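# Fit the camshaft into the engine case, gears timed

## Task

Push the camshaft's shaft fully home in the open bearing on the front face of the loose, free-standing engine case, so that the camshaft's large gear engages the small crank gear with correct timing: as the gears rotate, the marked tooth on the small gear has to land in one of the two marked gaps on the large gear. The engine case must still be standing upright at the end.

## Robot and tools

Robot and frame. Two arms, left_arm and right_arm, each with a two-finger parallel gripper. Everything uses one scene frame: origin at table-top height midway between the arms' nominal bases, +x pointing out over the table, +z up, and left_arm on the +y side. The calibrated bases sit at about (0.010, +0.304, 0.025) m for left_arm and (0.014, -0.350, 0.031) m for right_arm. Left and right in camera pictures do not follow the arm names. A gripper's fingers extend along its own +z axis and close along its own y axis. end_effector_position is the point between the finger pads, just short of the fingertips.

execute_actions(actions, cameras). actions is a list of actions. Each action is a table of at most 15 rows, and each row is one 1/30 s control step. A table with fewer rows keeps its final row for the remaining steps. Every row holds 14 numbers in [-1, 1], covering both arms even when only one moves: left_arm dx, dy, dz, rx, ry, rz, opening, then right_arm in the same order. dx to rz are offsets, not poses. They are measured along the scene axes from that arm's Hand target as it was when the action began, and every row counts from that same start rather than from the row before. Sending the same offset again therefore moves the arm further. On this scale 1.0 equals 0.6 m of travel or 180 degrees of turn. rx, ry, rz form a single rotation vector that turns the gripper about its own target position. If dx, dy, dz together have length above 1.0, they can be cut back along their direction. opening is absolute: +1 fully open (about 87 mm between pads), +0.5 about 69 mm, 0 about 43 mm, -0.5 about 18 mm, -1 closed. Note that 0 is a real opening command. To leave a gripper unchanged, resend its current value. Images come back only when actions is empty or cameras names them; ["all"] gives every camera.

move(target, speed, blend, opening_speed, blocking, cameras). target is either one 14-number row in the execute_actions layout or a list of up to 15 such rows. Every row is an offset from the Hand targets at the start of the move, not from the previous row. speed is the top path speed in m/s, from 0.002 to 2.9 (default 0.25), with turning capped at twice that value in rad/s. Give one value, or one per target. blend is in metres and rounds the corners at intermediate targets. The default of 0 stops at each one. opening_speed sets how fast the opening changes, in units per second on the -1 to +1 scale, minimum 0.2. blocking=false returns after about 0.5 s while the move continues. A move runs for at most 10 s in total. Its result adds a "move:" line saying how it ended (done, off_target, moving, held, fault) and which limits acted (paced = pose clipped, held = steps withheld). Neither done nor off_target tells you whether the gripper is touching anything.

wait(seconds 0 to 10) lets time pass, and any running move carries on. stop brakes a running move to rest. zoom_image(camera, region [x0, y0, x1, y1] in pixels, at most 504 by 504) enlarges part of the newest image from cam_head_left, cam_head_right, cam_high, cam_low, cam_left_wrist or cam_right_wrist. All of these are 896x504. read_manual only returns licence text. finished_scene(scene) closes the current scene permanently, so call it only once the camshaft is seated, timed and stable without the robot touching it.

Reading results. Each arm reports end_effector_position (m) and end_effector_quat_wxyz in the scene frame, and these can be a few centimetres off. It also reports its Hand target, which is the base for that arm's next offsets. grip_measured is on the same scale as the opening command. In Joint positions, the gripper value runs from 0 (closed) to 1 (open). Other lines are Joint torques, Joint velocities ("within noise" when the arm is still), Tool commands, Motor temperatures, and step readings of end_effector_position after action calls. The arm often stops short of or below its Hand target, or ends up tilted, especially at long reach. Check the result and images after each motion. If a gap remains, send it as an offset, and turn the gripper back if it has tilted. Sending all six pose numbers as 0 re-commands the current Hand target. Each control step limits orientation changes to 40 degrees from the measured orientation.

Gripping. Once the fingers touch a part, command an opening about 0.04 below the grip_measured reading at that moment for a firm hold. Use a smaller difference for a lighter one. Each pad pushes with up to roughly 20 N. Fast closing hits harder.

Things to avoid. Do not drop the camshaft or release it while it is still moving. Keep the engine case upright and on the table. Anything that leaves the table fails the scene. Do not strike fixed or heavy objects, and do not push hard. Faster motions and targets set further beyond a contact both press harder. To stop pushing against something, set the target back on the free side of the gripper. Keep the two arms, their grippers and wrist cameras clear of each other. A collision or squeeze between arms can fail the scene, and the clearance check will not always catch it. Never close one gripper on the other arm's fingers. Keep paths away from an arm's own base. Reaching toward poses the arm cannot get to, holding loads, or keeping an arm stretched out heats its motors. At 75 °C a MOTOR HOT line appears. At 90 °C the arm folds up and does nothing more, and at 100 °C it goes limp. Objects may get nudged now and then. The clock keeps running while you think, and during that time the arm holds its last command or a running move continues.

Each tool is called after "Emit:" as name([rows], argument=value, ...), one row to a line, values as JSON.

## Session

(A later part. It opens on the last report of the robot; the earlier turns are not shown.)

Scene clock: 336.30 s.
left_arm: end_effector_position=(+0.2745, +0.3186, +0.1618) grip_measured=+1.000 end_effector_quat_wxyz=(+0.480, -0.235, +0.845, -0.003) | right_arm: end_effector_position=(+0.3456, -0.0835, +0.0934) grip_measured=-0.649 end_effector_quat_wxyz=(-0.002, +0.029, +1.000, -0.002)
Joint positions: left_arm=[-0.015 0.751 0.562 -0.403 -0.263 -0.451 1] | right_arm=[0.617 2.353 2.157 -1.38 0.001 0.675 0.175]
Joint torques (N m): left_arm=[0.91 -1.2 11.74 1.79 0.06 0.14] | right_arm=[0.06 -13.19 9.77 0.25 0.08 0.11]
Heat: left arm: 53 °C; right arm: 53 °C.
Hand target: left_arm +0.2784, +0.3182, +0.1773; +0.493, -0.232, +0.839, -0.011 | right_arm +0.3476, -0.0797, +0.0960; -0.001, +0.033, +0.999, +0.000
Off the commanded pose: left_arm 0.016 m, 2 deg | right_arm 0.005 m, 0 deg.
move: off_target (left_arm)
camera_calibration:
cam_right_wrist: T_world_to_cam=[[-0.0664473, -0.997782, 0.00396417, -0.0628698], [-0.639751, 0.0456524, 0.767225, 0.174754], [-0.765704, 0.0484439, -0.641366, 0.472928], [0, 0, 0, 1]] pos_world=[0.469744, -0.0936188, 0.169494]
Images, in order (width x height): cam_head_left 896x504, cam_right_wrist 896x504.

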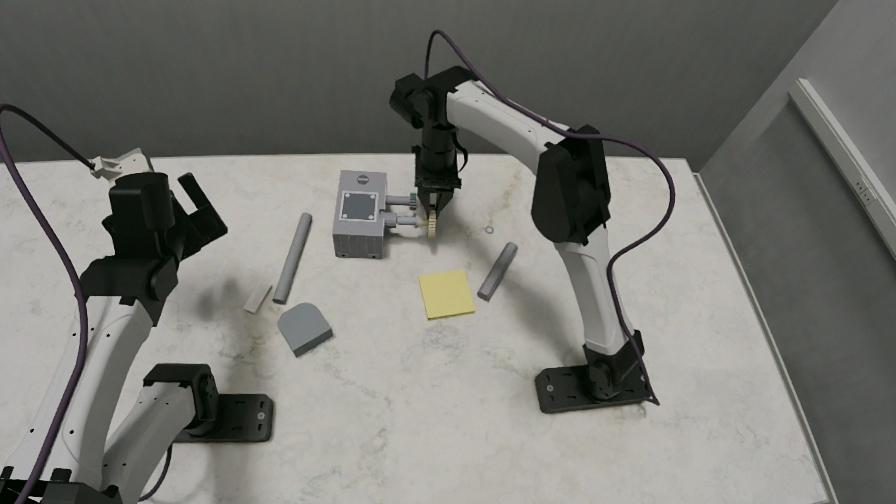

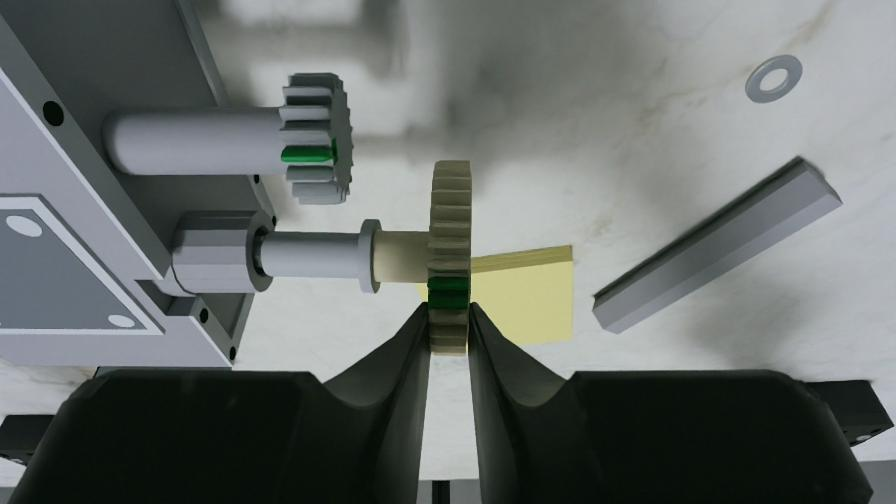

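Emit:
move(target=[0,0,0,0,0,0,1,0.0023,0.037,0,0,0,0,-0.9], speed=0.05, cameras=["cam_right_wrist","cam_head_left"])

Emit:
zoom_image(camera="cam_right_wrist", region=[200, 60, 500, 360])

Emit:
zoom_image(camera="cam_head_left", region=[370, 180, 470, 250])

Scene clock: 343.60 s.
left_arm: end_effector_position=(+0.2745, +0.3186, +0.1618) grip_measured=+1.000 end_effector_quat_wxyz=(+0.480, -0.235, +0.845, -0.003) | right_arm: end_effector_position=(+0.3462, -0.0775, +0.0961) grip_measured=-0.650 end_effector_quat_wxyz=(-0.008, +0.032, +0.999, -0.026)
Joint positions: left_arm=[-0.015 0.751 0.562 -0.403 -0.263 -0.451 1] | right_arm=[0.638 2.438 2.315 -1.493 0.031 0.701 0.175]
Joint torques (N m): left_arm=[0.84 -1.16 11.67 1.79 0.08 0.17] | right_arm=[1.29 -13.22 9.78 0.56 -0.18 0.23]
Heat: left arm: 53 °C; right arm: 52 °C.
Hand target: left_arm +0.2784, +0.3182, +0.1773; +0.493, -0.232, +0.839, -0.011 | right_arm +0.3489, -0.0576, +0.0959; -0.001, +0.033, +0.999, +0.000
Off the commanded pose: left_arm 0.016 m, 2 deg | right_arm 0.020 m, 3 deg.
move: off_target (left_arm, right_arm)
camera_calibration:
cam_right_wrist: T_world_to_cam=[[-0.0706746, -0.996106, 0.0527058, -0.059931], [-0.6289, 0.0855096, 0.77277, 0.171643], [-0.774268, 0.0214686, -0.632494, 0.474782], [0, 0, 0, 1]] pos_world=[0.471319, -0.0845677, 0.170814]
Images, in order (width x height): cam_head_left 896x504, cam_right_wrist 896x504.

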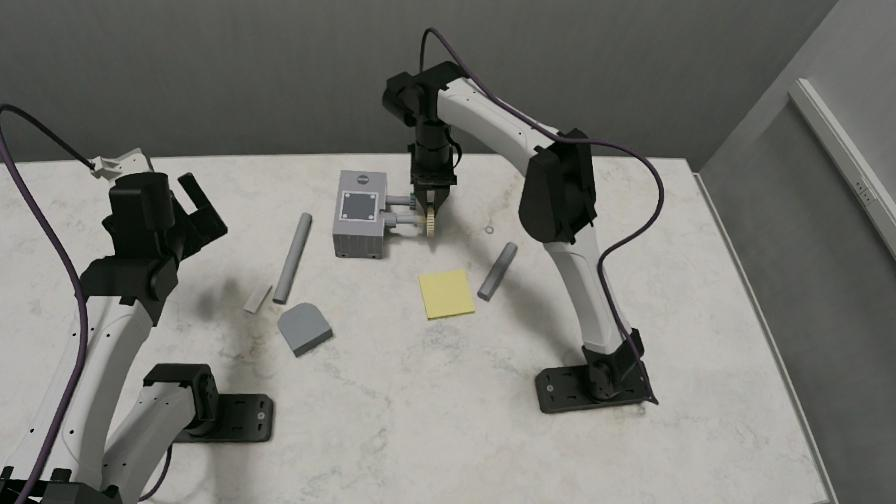

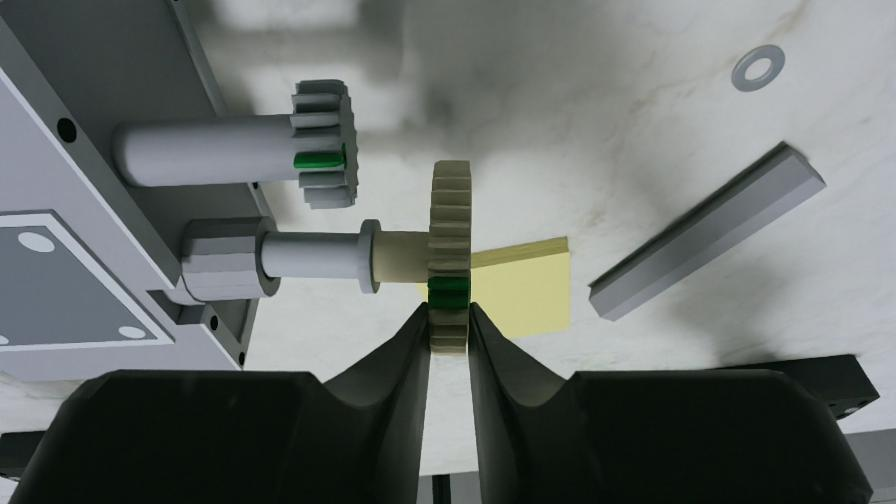

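Scaled by 1.680.

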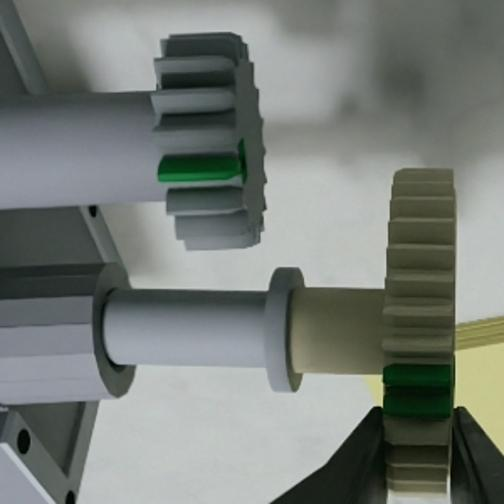

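Scaled by 5.040.

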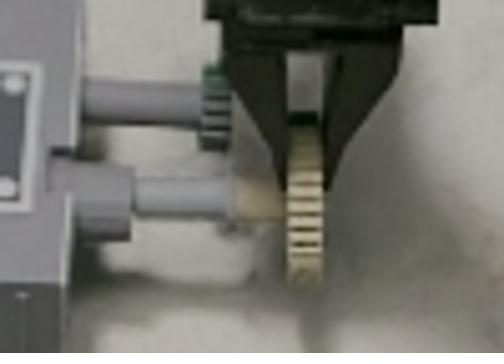

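Emit:
move(target=[0,0,0,0,0,0,1,-0.0005,-0.036,-0.0012,0,0,0,-0.9], speed=0.06, cameras=["cam_right_wrist","cam_head_left","cam_head_right"])

Emit:
zoom_image(camera="cam_right_wrist", region=[150, 190, 290, 320])

Emit:
zoom_image(camera="cam_head_left", region=[370, 190, 470, 250])

Emit:
zoom_image(camera="cam_head_right", region=[370, 190, 470, 250])

Scene clock: 358.10 s.
left_arm: end_effector_position=(+0.2745, +0.3186, +0.1618) grip_measured=+1.000 end_effector_quat_wxyz=(+0.480, -0.235, +0.845, -0.003) | right_arm: end_effector_position=(+0.3443, -0.0804, +0.0856) grip_measured=-0.648 end_effector_quat_wxyz=(-0.021, +0.037, +0.999, -0.012)
Joint positions: left_arm=[-0.015 0.751 0.562 -0.403 -0.263 -0.451 1] | right_arm=[0.62 2.414 2.226 -1.431 -0.008 0.693 0.176]
Joint torques (N m): left_arm=[0.88 -1.17 11.78 1.78 0.07 0.16] | right_arm=[-0.2 -18.37 4.51 0.55 0.19 -0.05]
Heat: left arm: 53 °C; right arm: 51 °C.
Hand target: left_arm +0.2784, +0.3182, +0.1773; +0.493, -0.232, +0.839, -0.011 | right_arm +0.3486, -0.0792, +0.0951; -0.001, +0.033, +0.999, +0.000
Off the commanded pose: left_arm 0.016 m, 2 deg | right_arm 0.011 m, 3 deg.
move: off_target (left_arm, right_arm)
camera_calibration:
cam_right_wrist: T_world_to_cam=[[-0.082107, -0.996307, 0.0250968, -0.0562414], [-0.608096, 0.0700332, 0.790769, 0.168858], [-0.789606, 0.0496664, -0.611601, 0.472638], [0, 0, 0, 1]] pos_world=[0.471262, -0.0913337, 0.15695]
Images, in order (width x height): cam_head_left 896x504, cam_head_right 896x504, cam_right_wrist 896x504.

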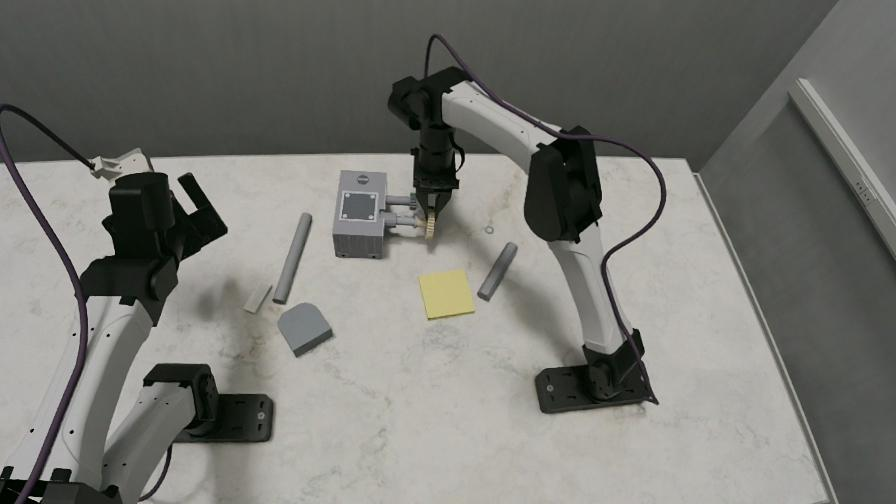

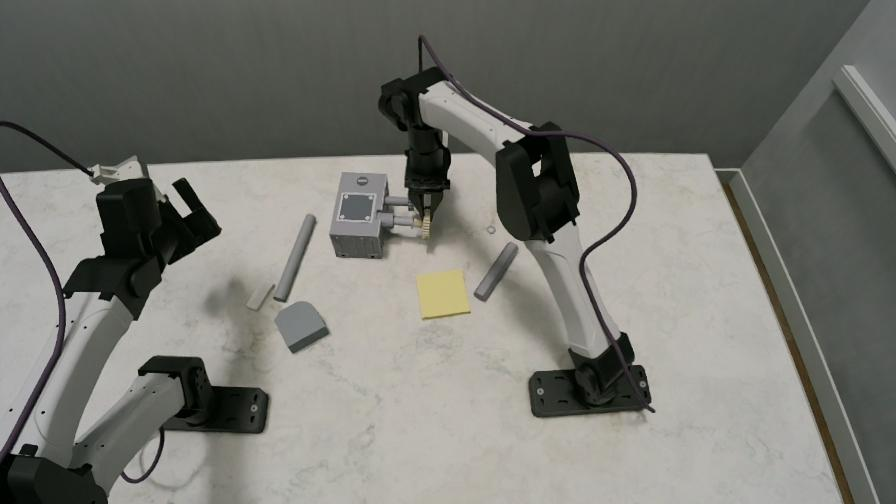

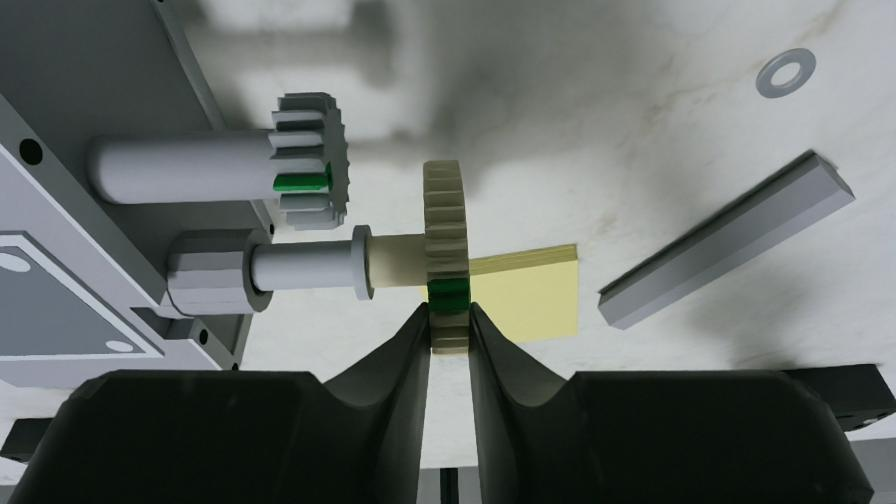

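Scaled by 3.600.

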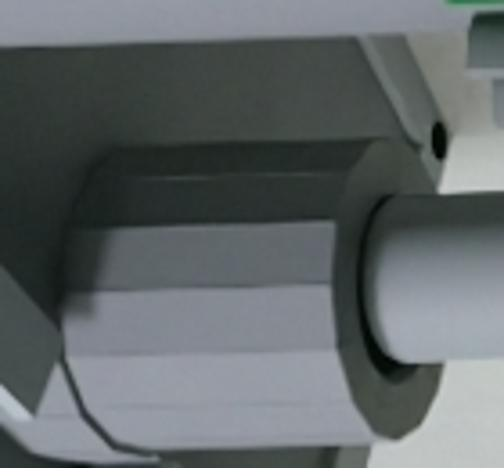

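Scaled by 5.040.

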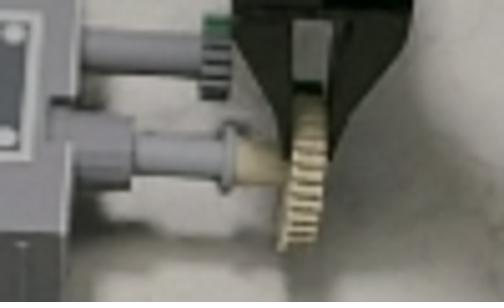

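Scaled by 5.040.

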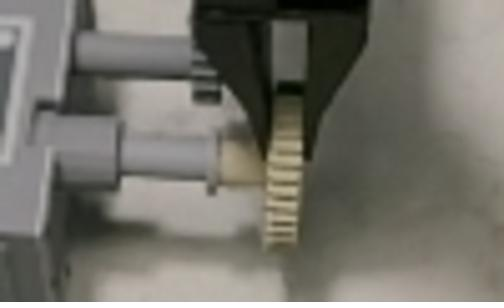

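Emit:
move(target=[0,0,0,0,0,0,1,0.001,0.002,0.009,0,0,0,-0.9], speed=0.05, cameras=["cam_right_wrist","cam_head_left","cam_head_right"])

Emit:
zoom_image(camera="cam_right_wrist", region=[150, 190, 290, 320])

Emit:
zoom_image(camera="cam_head_left", region=[370, 190, 470, 250])

Scene clock: 363.10 s.
left_arm: end_effector_position=(+0.2745, +0.3186, +0.1618) grip_measured=+1.000 end_effector_quat_wxyz=(+0.480, -0.235, +0.845, -0.003) | right_arm: end_effector_position=(+0.3443, -0.0805, +0.0856) grip_measured=-0.648 end_effector_quat_wxyz=(-0.021, +0.037, +0.999, -0.012)
Joint positions: left_arm=[-0.015 0.751 0.562 -0.403 -0.263 -0.451 1] | right_arm=[0.62 2.414 2.226 -1.431 -0.008 0.693 0.176]
Joint torques (N m): left_arm=[0.87 -1.13 11.7 1.79 0.07 0.16] | right_arm=[-0.08 -17.74 7.75 0.34 0.17 -0.05]
Heat: left arm: 53 °C; right arm: 54 °C.
Hand target: left_arm +0.2784, +0.3182, +0.1773; +0.493, -0.232, +0.839, -0.011 | right_arm +0.3492, -0.0780, +0.1005; -0.001, +0.033, +0.999, +0.000
Off the commanded pose: left_arm 0.016 m, 2 deg | right_arm 0.016 m, 3 deg.
move: off_target (left_arm, right_arm)
camera_calibration:
cam_right_wrist: T_world_to_cam=[[-0.0817502, -0.996336, 0.0251267, -0.0563173], [-0.608129, 0.0698397, 0.79076, 0.168851], [-0.789618, 0.0493645, -0.61161, 0.472614], [0, 0, 0, 1]] pos_world=[0.471263, -0.0912338, 0.15695]
Images, in order (width x height): cam_head_left 896x504, cam_head_right 896x504, cam_right_wrist 896x504.

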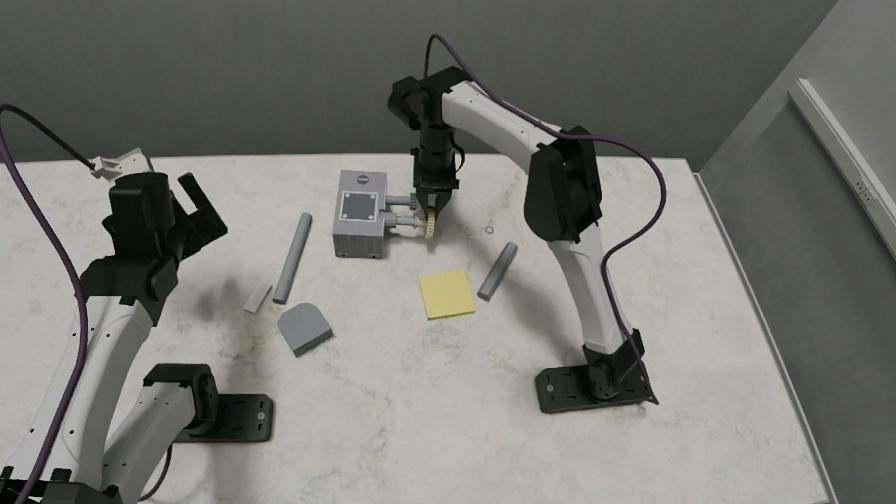

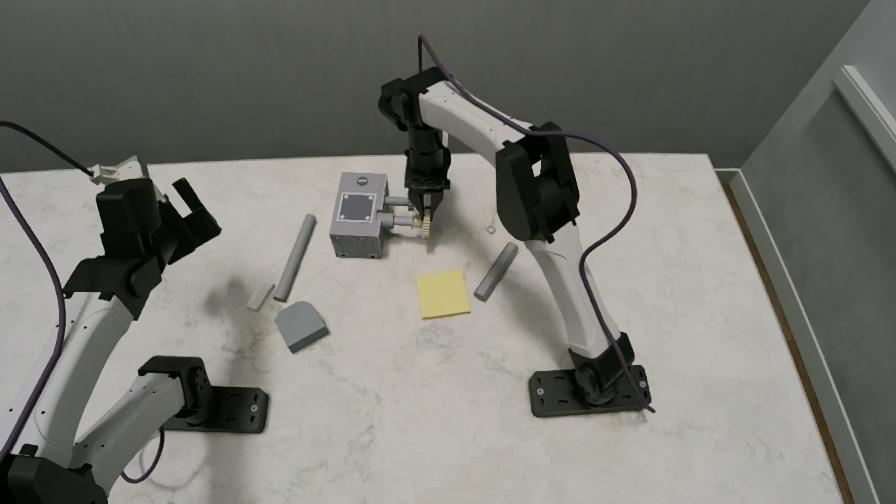

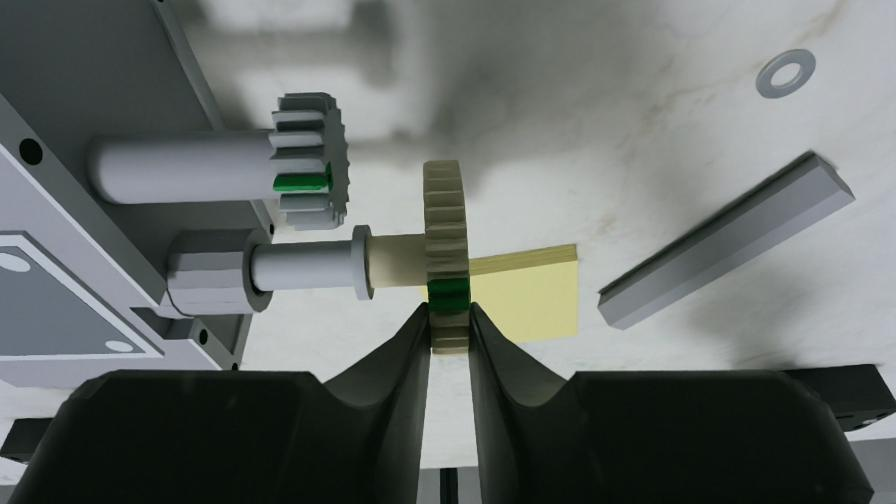

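Scaled by 3.600.

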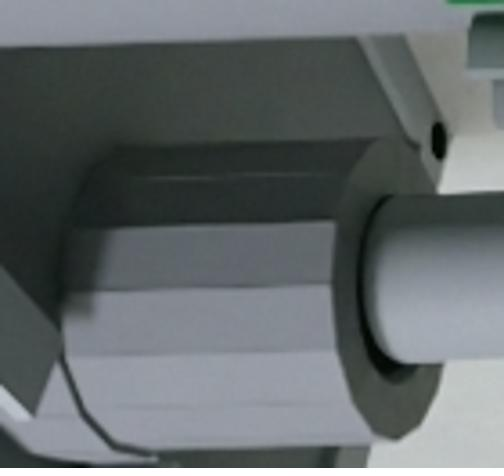

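Scaled by 5.040.

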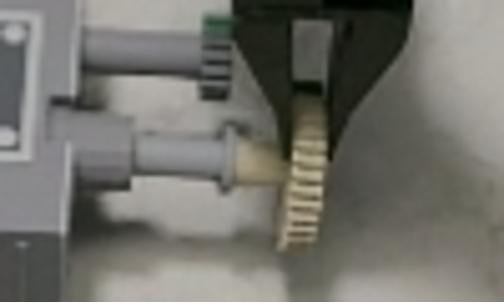

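Emit:
move(target=[0,0,0,0,0,0,1,0,0.002,0.011,0,0,0,-0.9], speed=0.03, cameras=["cam_right_wrist","cam_head_left"])

Emit:
zoom_image(camera="cam_right_wrist", region=[150, 190, 290, 320])

Emit:
zoom_image(camera="cam_head_left", region=[370, 190, 470, 250])

Scene clock: 368.70 s.
left_arm: end_effector_position=(+0.2745, +0.3186, +0.1618) grip_measured=+1.000 end_effector_quat_wxyz=(+0.480, -0.235, +0.845, -0.003) | right_arm: end_effector_position=(+0.3454, -0.0809, +0.0903) grip_measured=-0.651 end_effector_quat_wxyz=(-0.018, +0.037, +0.999, -0.013)
Joint positions: left_arm=[-0.015 0.751 0.562 -0.403 -0.263 -0.451 1] | right_arm=[0.62 2.414 2.246 -1.447 -0.002 0.693 0.175]
Joint torques (N m): left_arm=[0.91 -1.11 11.74 1.79 0.07 0.15] | right_arm=[0.06 -17.05 9.65 0.17 0.13 -0.04]
Motor temperatures (°C): left_arm=[20 26 53 36 22 23 22] | right_arm=[23 57 36 22 19 23 21]
Heat: left arm: 53 °C; right arm: 57 °C.
Hand target: left_arm +0.2784, +0.3182, +0.1773; +0.493, -0.232, +0.839, -0.011 | right_arm +0.3492, -0.0769, +0.1071; -0.001, +0.033, +0.999, -0.001
Off the commanded pose: left_arm 0.016 m, 2 deg | right_arm 0.018 m, 2 deg.
move: off_target (left_arm, right_arm)
camera_calibration:
cam_right_wrist: T_world_to_cam=[[-0.0815765, -0.9963, 0.0270482, -0.0570983], [-0.613205, 0.0715661, 0.786676, 0.168106], [-0.785701, 0.0475882, -0.616774, 0.475302], [0, 0, 0, 1]] pos_world=[0.471871, -0.0915365, 0.162454]
Images, in order (width x height): cam_head_left 896x504, cam_right_wrist 896x504.

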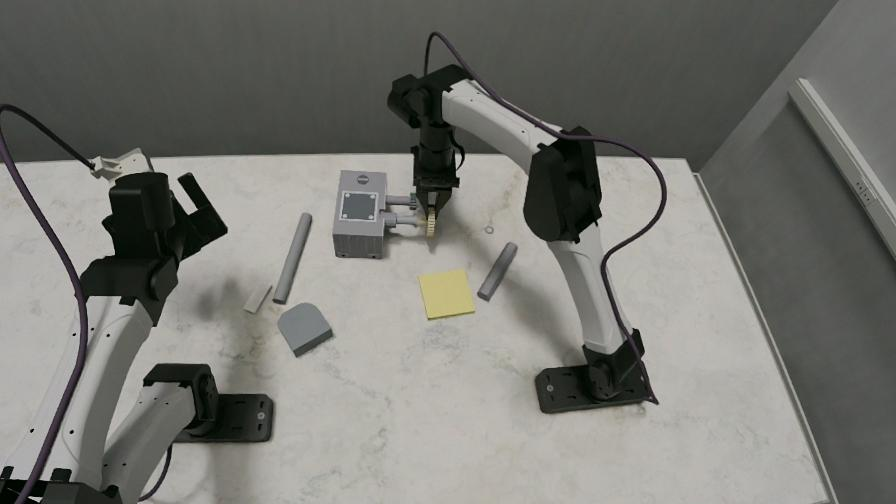

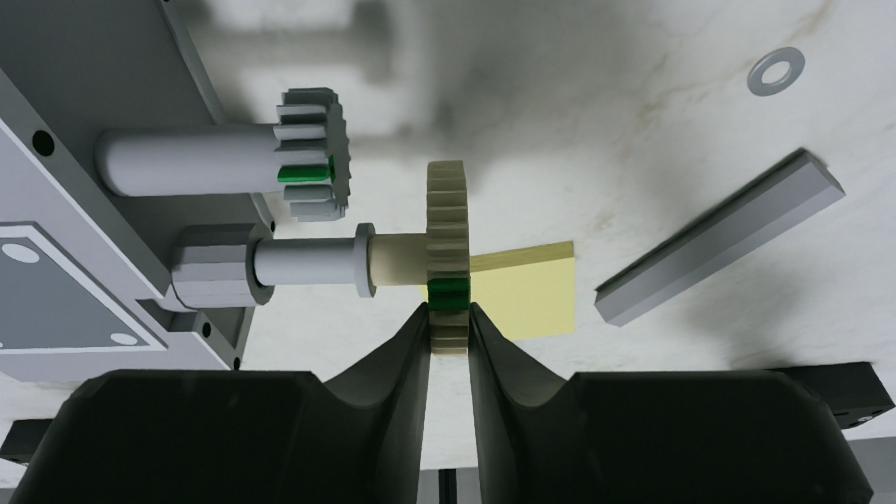

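Scaled by 3.600.

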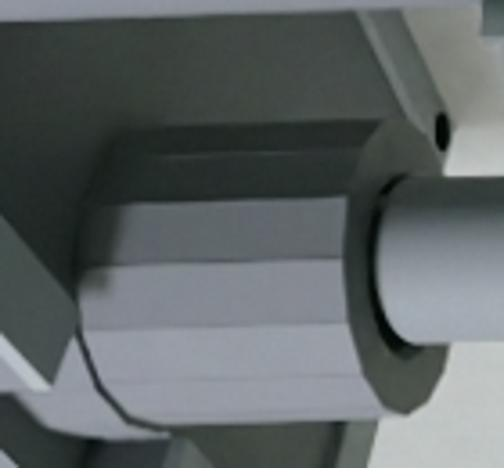

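Scaled by 5.040.

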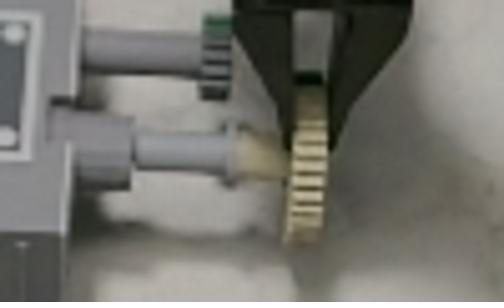

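Emit:
move([
  [0,0,0,0,0,0,1,0,0,0.006,0,0,0,-0.9],
  [0,0,0,0,0,0,1,0.001,0.02,0.005,0,0,0,-0.9],
], speed=0.03, cameras=["cam_right_wrist","cam_head_left"])

Emit:
zoom_image(camera="cam_right_wrist", region=[150, 190, 290, 320])

Emit:
zoom_image(camera="cam_head_left", region=[370, 190, 470, 250])

Scene clock: 375.20 s.
left_arm: end_effector_position=(+0.2745, +0.3186, +0.1618) grip_measured=+1.000 end_effector_quat_wxyz=(+0.480, -0.235, +0.845, -0.003) | right_arm: end_effector_position=(+0.3458, -0.0776, +0.0990) grip_measured=-0.650 end_effector_quat_wxyz=(-0.011, +0.029, +0.999, -0.025)
Joint positions: left_arm=[-0.015 0.751 0.562 -0.403 -0.263 -0.451 1] | right_arm=[0.637 2.446 2.34 -1.514 0.026 0.694 0.175]
Joint torques (N m): left_arm=[0.9 -1.1 11.73 1.78 0.09 0.15] | right_arm=[0.32 -15.16 10.97 0.3 -0.11 0.13]
Motor temperatures (°C): left_arm=[20 26 54 36 22 23 22] | right_arm=[23 59 36 22 19 23 21]
Heat: left arm: 54 °C; right arm: 59 °C.
Hand target: left_arm +0.2784, +0.3182, +0.1773; +0.493, -0.232, +0.839, -0.011 | right_arm +0.3499, -0.0648, +0.1102; -0.001, +0.033, +0.999, +0.000
Off the commanded pose: left_arm 0.016 m, 2 deg | right_arm 0.017 m, 3 deg.
move: off_target (left_arm, right_arm)
camera_calibration:
cam_right_wrist: T_world_to_cam=[[-0.0655969, -0.99653, 0.051244, -0.0619034], [-0.623979, 0.0810405, 0.777228, 0.166643], [-0.778683, 0.0190085, -0.627129, 0.477348], [0, 0, 0, 1]] pos_world=[0.471624, -0.0842671, 0.173012]
Images, in order (width x height): cam_head_left 896x504, cam_right_wrist 896x504.

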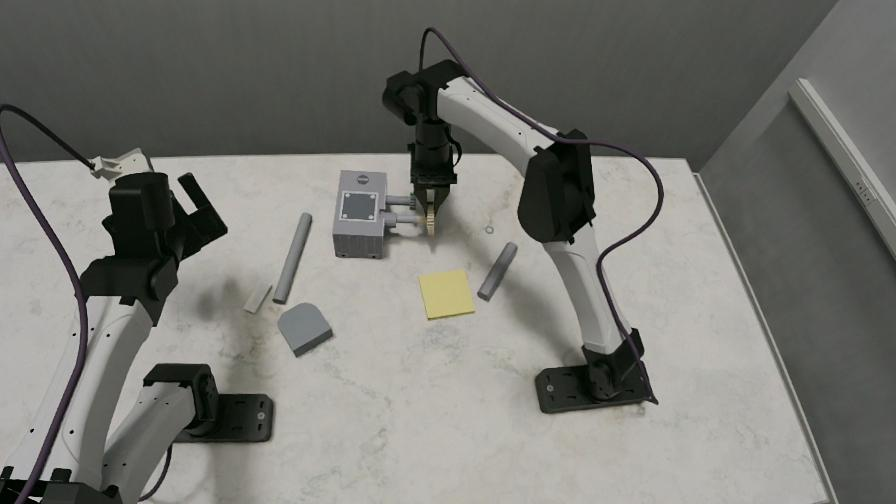

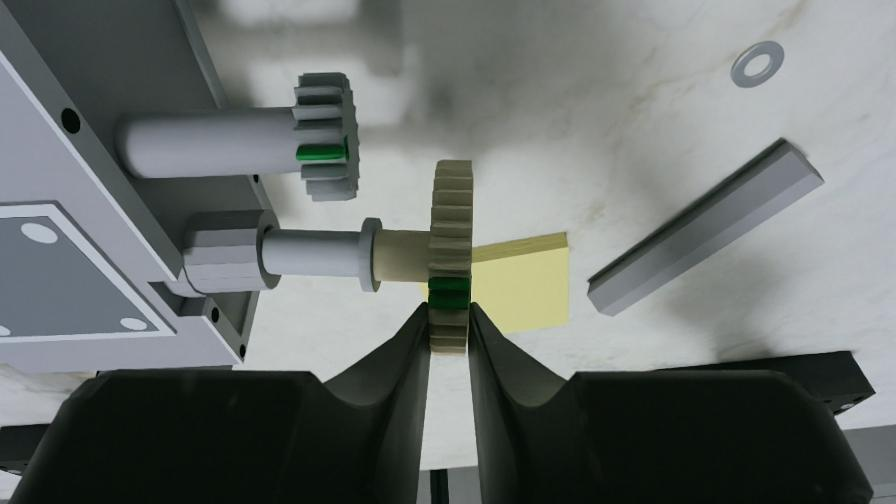

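Scaled by 3.600.

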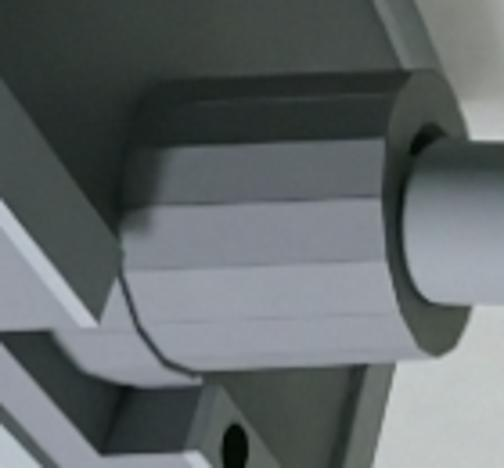

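Scaled by 5.040.

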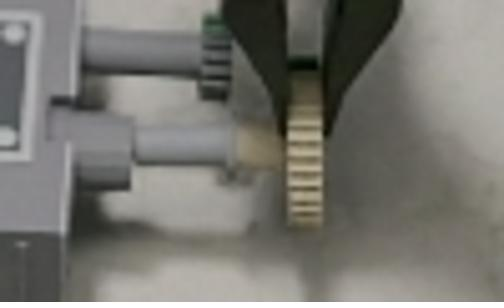

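Emit:
move([
  [0,0,0,0,0,0,1,-0.003,-0.053,-0.020,0,0,0,-0.9],
  [0,0,0,0,0,0,1,-0.002,-0.025,-0.0225,0,0,0,-0.9],
], speed=0.06, cameras=["cam_right_wrist","cam_head_left"])

Emit:
zoom_image(camera="cam_right_wrist", region=[150, 190, 290, 320])

Emit:
zoom_image(camera="cam_head_left", region=[370, 190, 470, 250])

Scene clock: 385.63 s.
left_arm: end_effector_position=(+0.2745, +0.3186, +0.1618) grip_measured=+1.000 end_effector_quat_wxyz=(+0.480, -0.235, +0.845, -0.003) | right_arm: end_effector_position=(+0.3461, -0.0848, +0.0916) grip_measured=-0.651 end_effector_quat_wxyz=(-0.006, +0.030, +1.000, -0.005)
Joint positions: left_arm=[-0.015 0.751 0.562 -0.403 -0.263 -0.451 1] | right_arm=[0.615 2.365 2.169 -1.39 0.002 0.673 0.174]
Joint torques (N m): left_arm=[0.94 -1.14 11.74 1.78 0.06 0.16] | right_arm=[0.21 -13.81 9.85 0.22 0.07 0.09]
Motor temperatures (°C): left_arm=[20 26 54 36 22 22 22] | right_arm=[23 59 36 22 19 23 21]
Heat: left arm: 54 °C; right arm: 59 °C.
Hand target: left_arm +0.2784, +0.3182, +0.1773; +0.493, -0.232, +0.839, -0.011 | right_arm +0.3486, -0.0797, +0.0968; -0.001, +0.033, +0.999, +0.000
Off the commanded pose: left_arm 0.016 m, 2 deg | right_arm 0.008 m, 1 deg.
move: off_target (left_arm)
camera_calibration:
cam_right_wrist: T_world_to_cam=[[-0.0675648, -0.997653, 0.0110681, -0.0644383], [-0.633974, 0.0514957, 0.771638, 0.174651], [-0.770398, 0.0451187, -0.635965, 0.473085], [0, 0, 0, 1]] pos_world=[0.470833, -0.0946258, 0.166812]
Images, in order (width x height): cam_head_left 896x504, cam_right_wrist 896x504.

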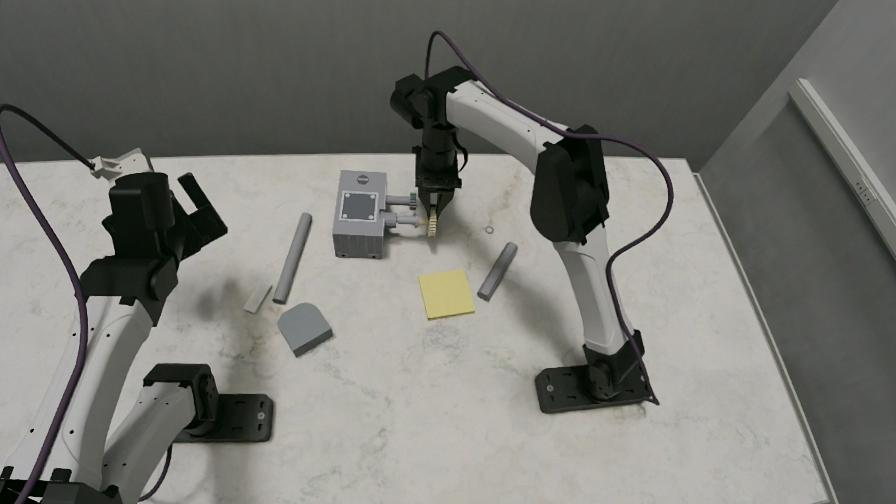

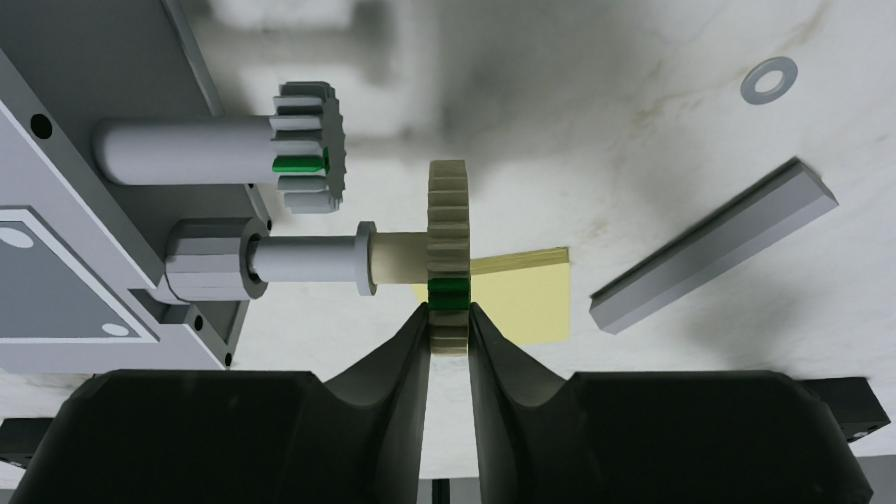

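Scaled by 3.600.

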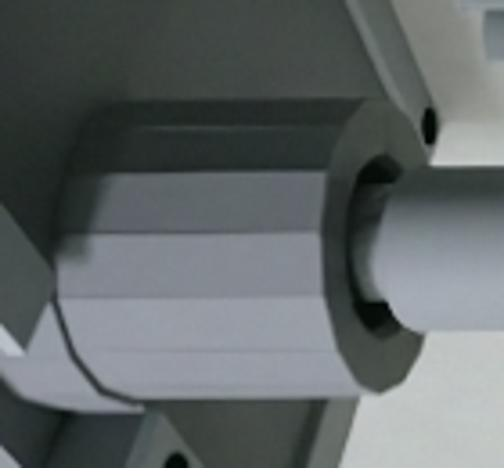

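Scaled by 5.040.

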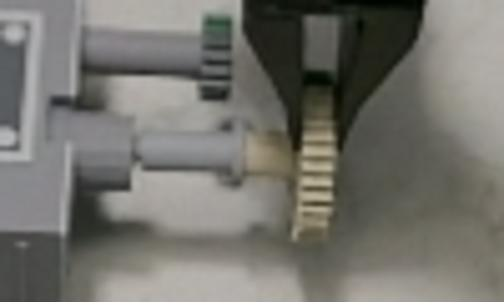

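Emit:
move(target=[0,0,0,0,0,0,1,0.0012,0.022,-0.0005,0,0,0,-0.9], speed=0.04, cameras=["cam_right_wrist","cam_head_left"])

Emit:
zoom_image(camera="cam_right_wrist", region=[150, 190, 290, 320])

Scene clock: 392.27 s.
left_arm: end_effector_position=(+0.2745, +0.3186, +0.1618) grip_measured=+1.000 end_effector_quat_wxyz=(+0.480, -0.235, +0.845, -0.003) | right_arm: end_effector_position=(+0.3460, -0.0790, +0.0932) grip_measured=-0.651 end_effector_quat_wxyz=(-0.008, +0.030, +0.999, -0.016)
Joint positions: left_arm=[-0.015 0.751 0.562 -0.403 -0.263 -0.451 1] | right_arm=[0.63 2.411 2.255 -1.448 0.016 0.69 0.174]
Joint torques (N m): left_arm=[0.87 -1.2 11.74 1.79 0.08 0.17] | right_arm=[0.75 -13.57 10.04 0.41 -0.04 0.16]
Motor temperatures (°C): left_arm=[20 26 54 36 22 22 22] | right_arm=[23 58 36 22 19 23 21]
Heat: left arm: 54 °C; right arm: 58 °C.
Hand target: left_arm +0.2784, +0.3182, +0.1773; +0.493, -0.232, +0.839, -0.011 | right_arm +0.3493, -0.0666, +0.0964; -0.001, +0.033, +0.999, +0.000
Off the commanded pose: left_arm 0.016 m, 2 deg | right_arm 0.013 m, 2 deg.
move: off_target (left_arm, right_arm)
camera_calibration:
cam_right_wrist: T_world_to_cam=[[-0.0682237, -0.997125, 0.0329883, -0.0603898], [-0.62937, 0.0686705, 0.774065, 0.17255], [-0.774105, 0.0320477, -0.632246, 0.47377], [0, 0, 0, 1]] pos_world=[0.471225, -0.0872484, 0.167966]
Images, in order (width x height): cam_head_left 896x504, cam_right_wrist 896x504.

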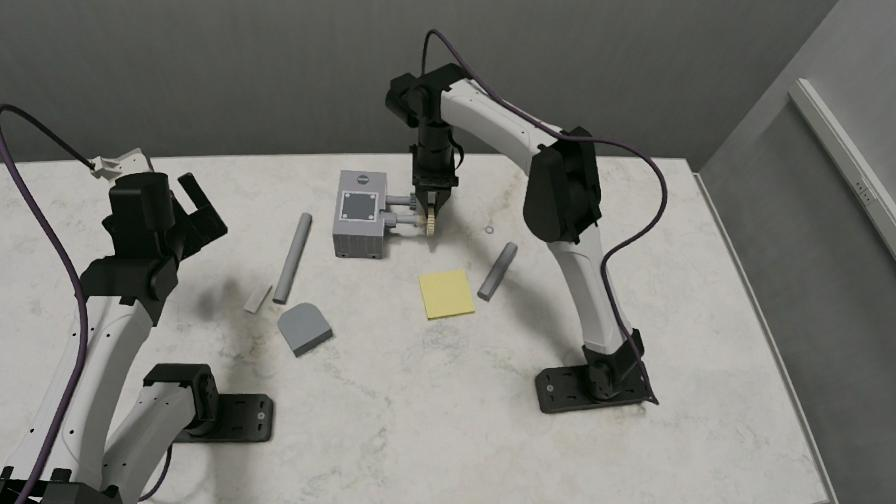

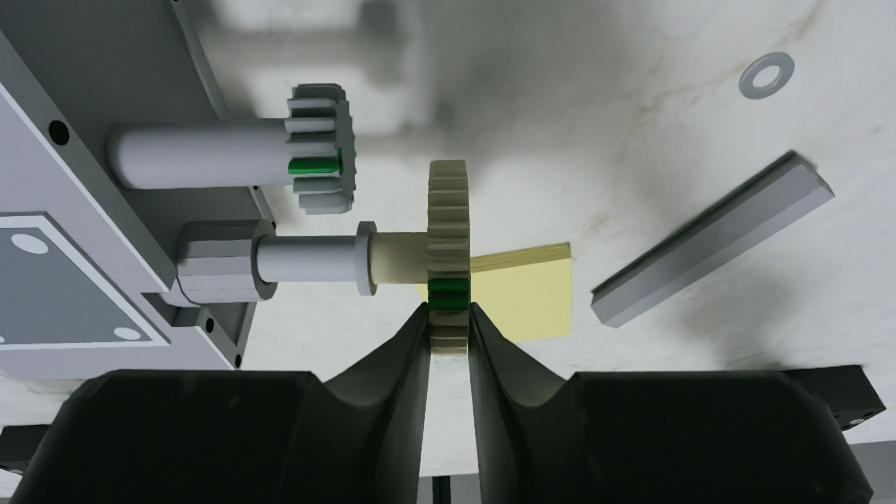

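Scaled by 3.600.

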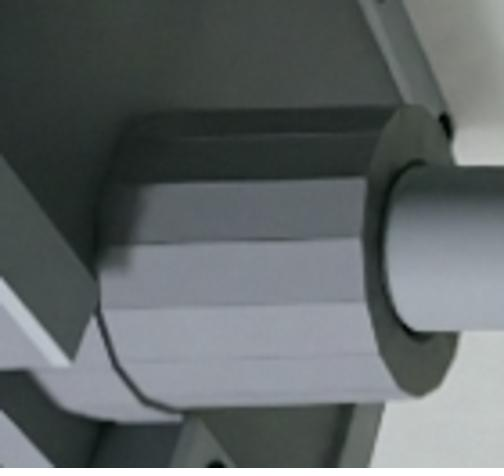

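Emit:
move([
  [0,0,0,0,0,0,1,0,0,-0.001,0.013,0,0,-0.9],
  [0,0,0,0,0,0,1,0.0008,0.012,-0.002,0.016,0,0,-0.9],
], speed=0.05, cameras=["cam_right_wrist","cam_head_left","cam_low"])

Emit:
zoom_image(camera="cam_right_wrist", region=[150, 190, 290, 320])

Emit:
zoom_image(camera="cam_head_left", region=[370, 190, 470, 250])

Scene clock: 406.17 s.
left_arm: end_effector_position=(+0.2745, +0.3186, +0.1618) grip_measured=+1.000 end_effector_quat_wxyz=(+0.480, -0.235, +0.845, -0.003) | right_arm: end_effector_position=(+0.3440, -0.0769, +0.0902) grip_measured=-0.651 end_effector_quat_wxyz=(-0.016, +0.032, +0.999, -0.009)
Joint positions: left_arm=[-0.015 0.751 0.562 -0.403 -0.263 -0.451 1] | right_arm=[0.628 2.411 2.24 -1.436 -0.005 0.69 0.174]
Joint torques (N m): left_arm=[0.91 -1.18 11.73 1.81 0.09 0.16] | right_arm=[0.54 -15.28 8.16 0.72 -0.25 0.12]
Motor temperatures (°C): left_arm=[20 26 54 36 22 22 22] | right_arm=[23 55 38 22 19 23 21]
Heat: left arm: 54 °C; right arm: 55 °C.
Hand target: left_arm +0.2784, +0.3182, +0.1773; +0.493, -0.232, +0.839, -0.011 | right_arm +0.3497, -0.0594, +0.0951; -0.002, +0.033, +0.999, +0.025
Off the commanded pose: left_arm 0.016 m, 2 deg | right_arm 0.019 m, 4 deg.
move: off_target (left_arm, right_arm)
camera_calibration:
cam_right_wrist: T_world_to_cam=[[-0.0709172, -0.997302, 0.0189402, -0.0561366], [-0.617636, 0.0588137, 0.784262, 0.167805], [-0.78326, 0.0439196, -0.62014, 0.473075], [0, 0, 0, 1]] pos_world=[0.470202, -0.0866317, 0.162833]
Images, in order (width x height): cam_head_left 896x504, cam_low 896x504, cam_right_wrist 896x504.

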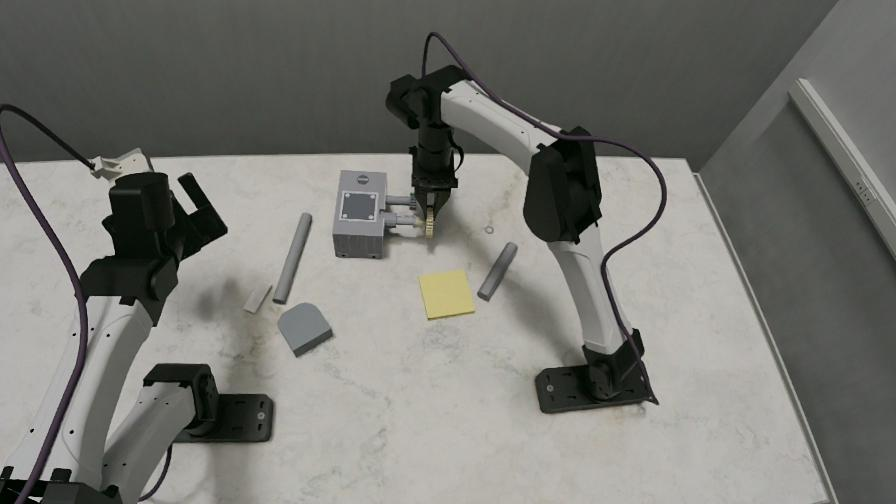

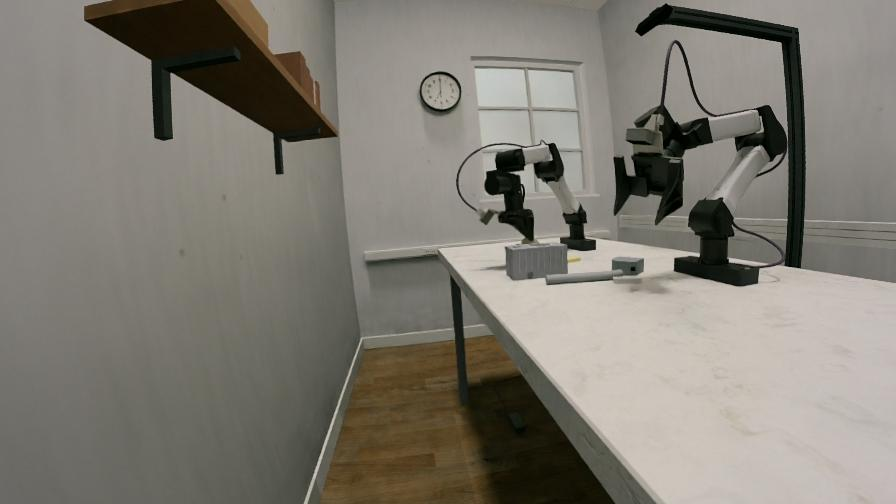

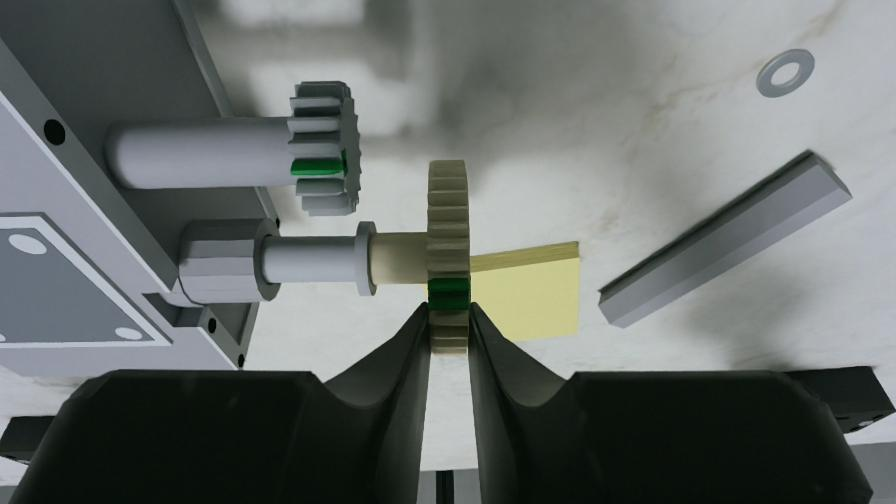

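Scaled by 3.600.

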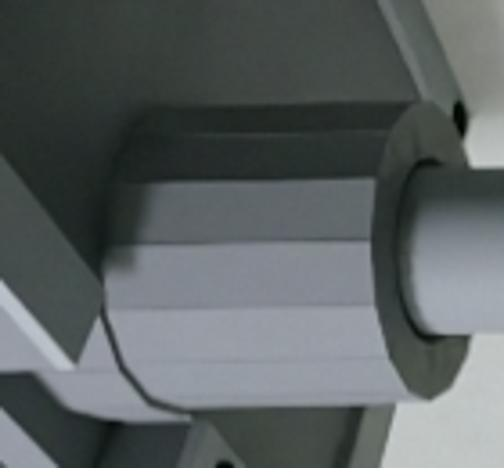

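Scaled by 5.040.

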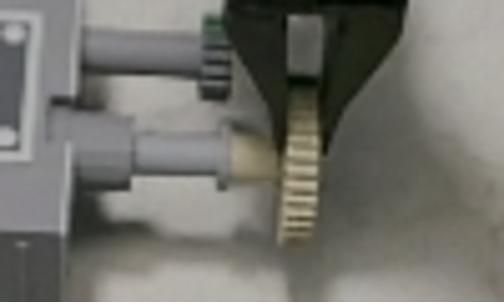

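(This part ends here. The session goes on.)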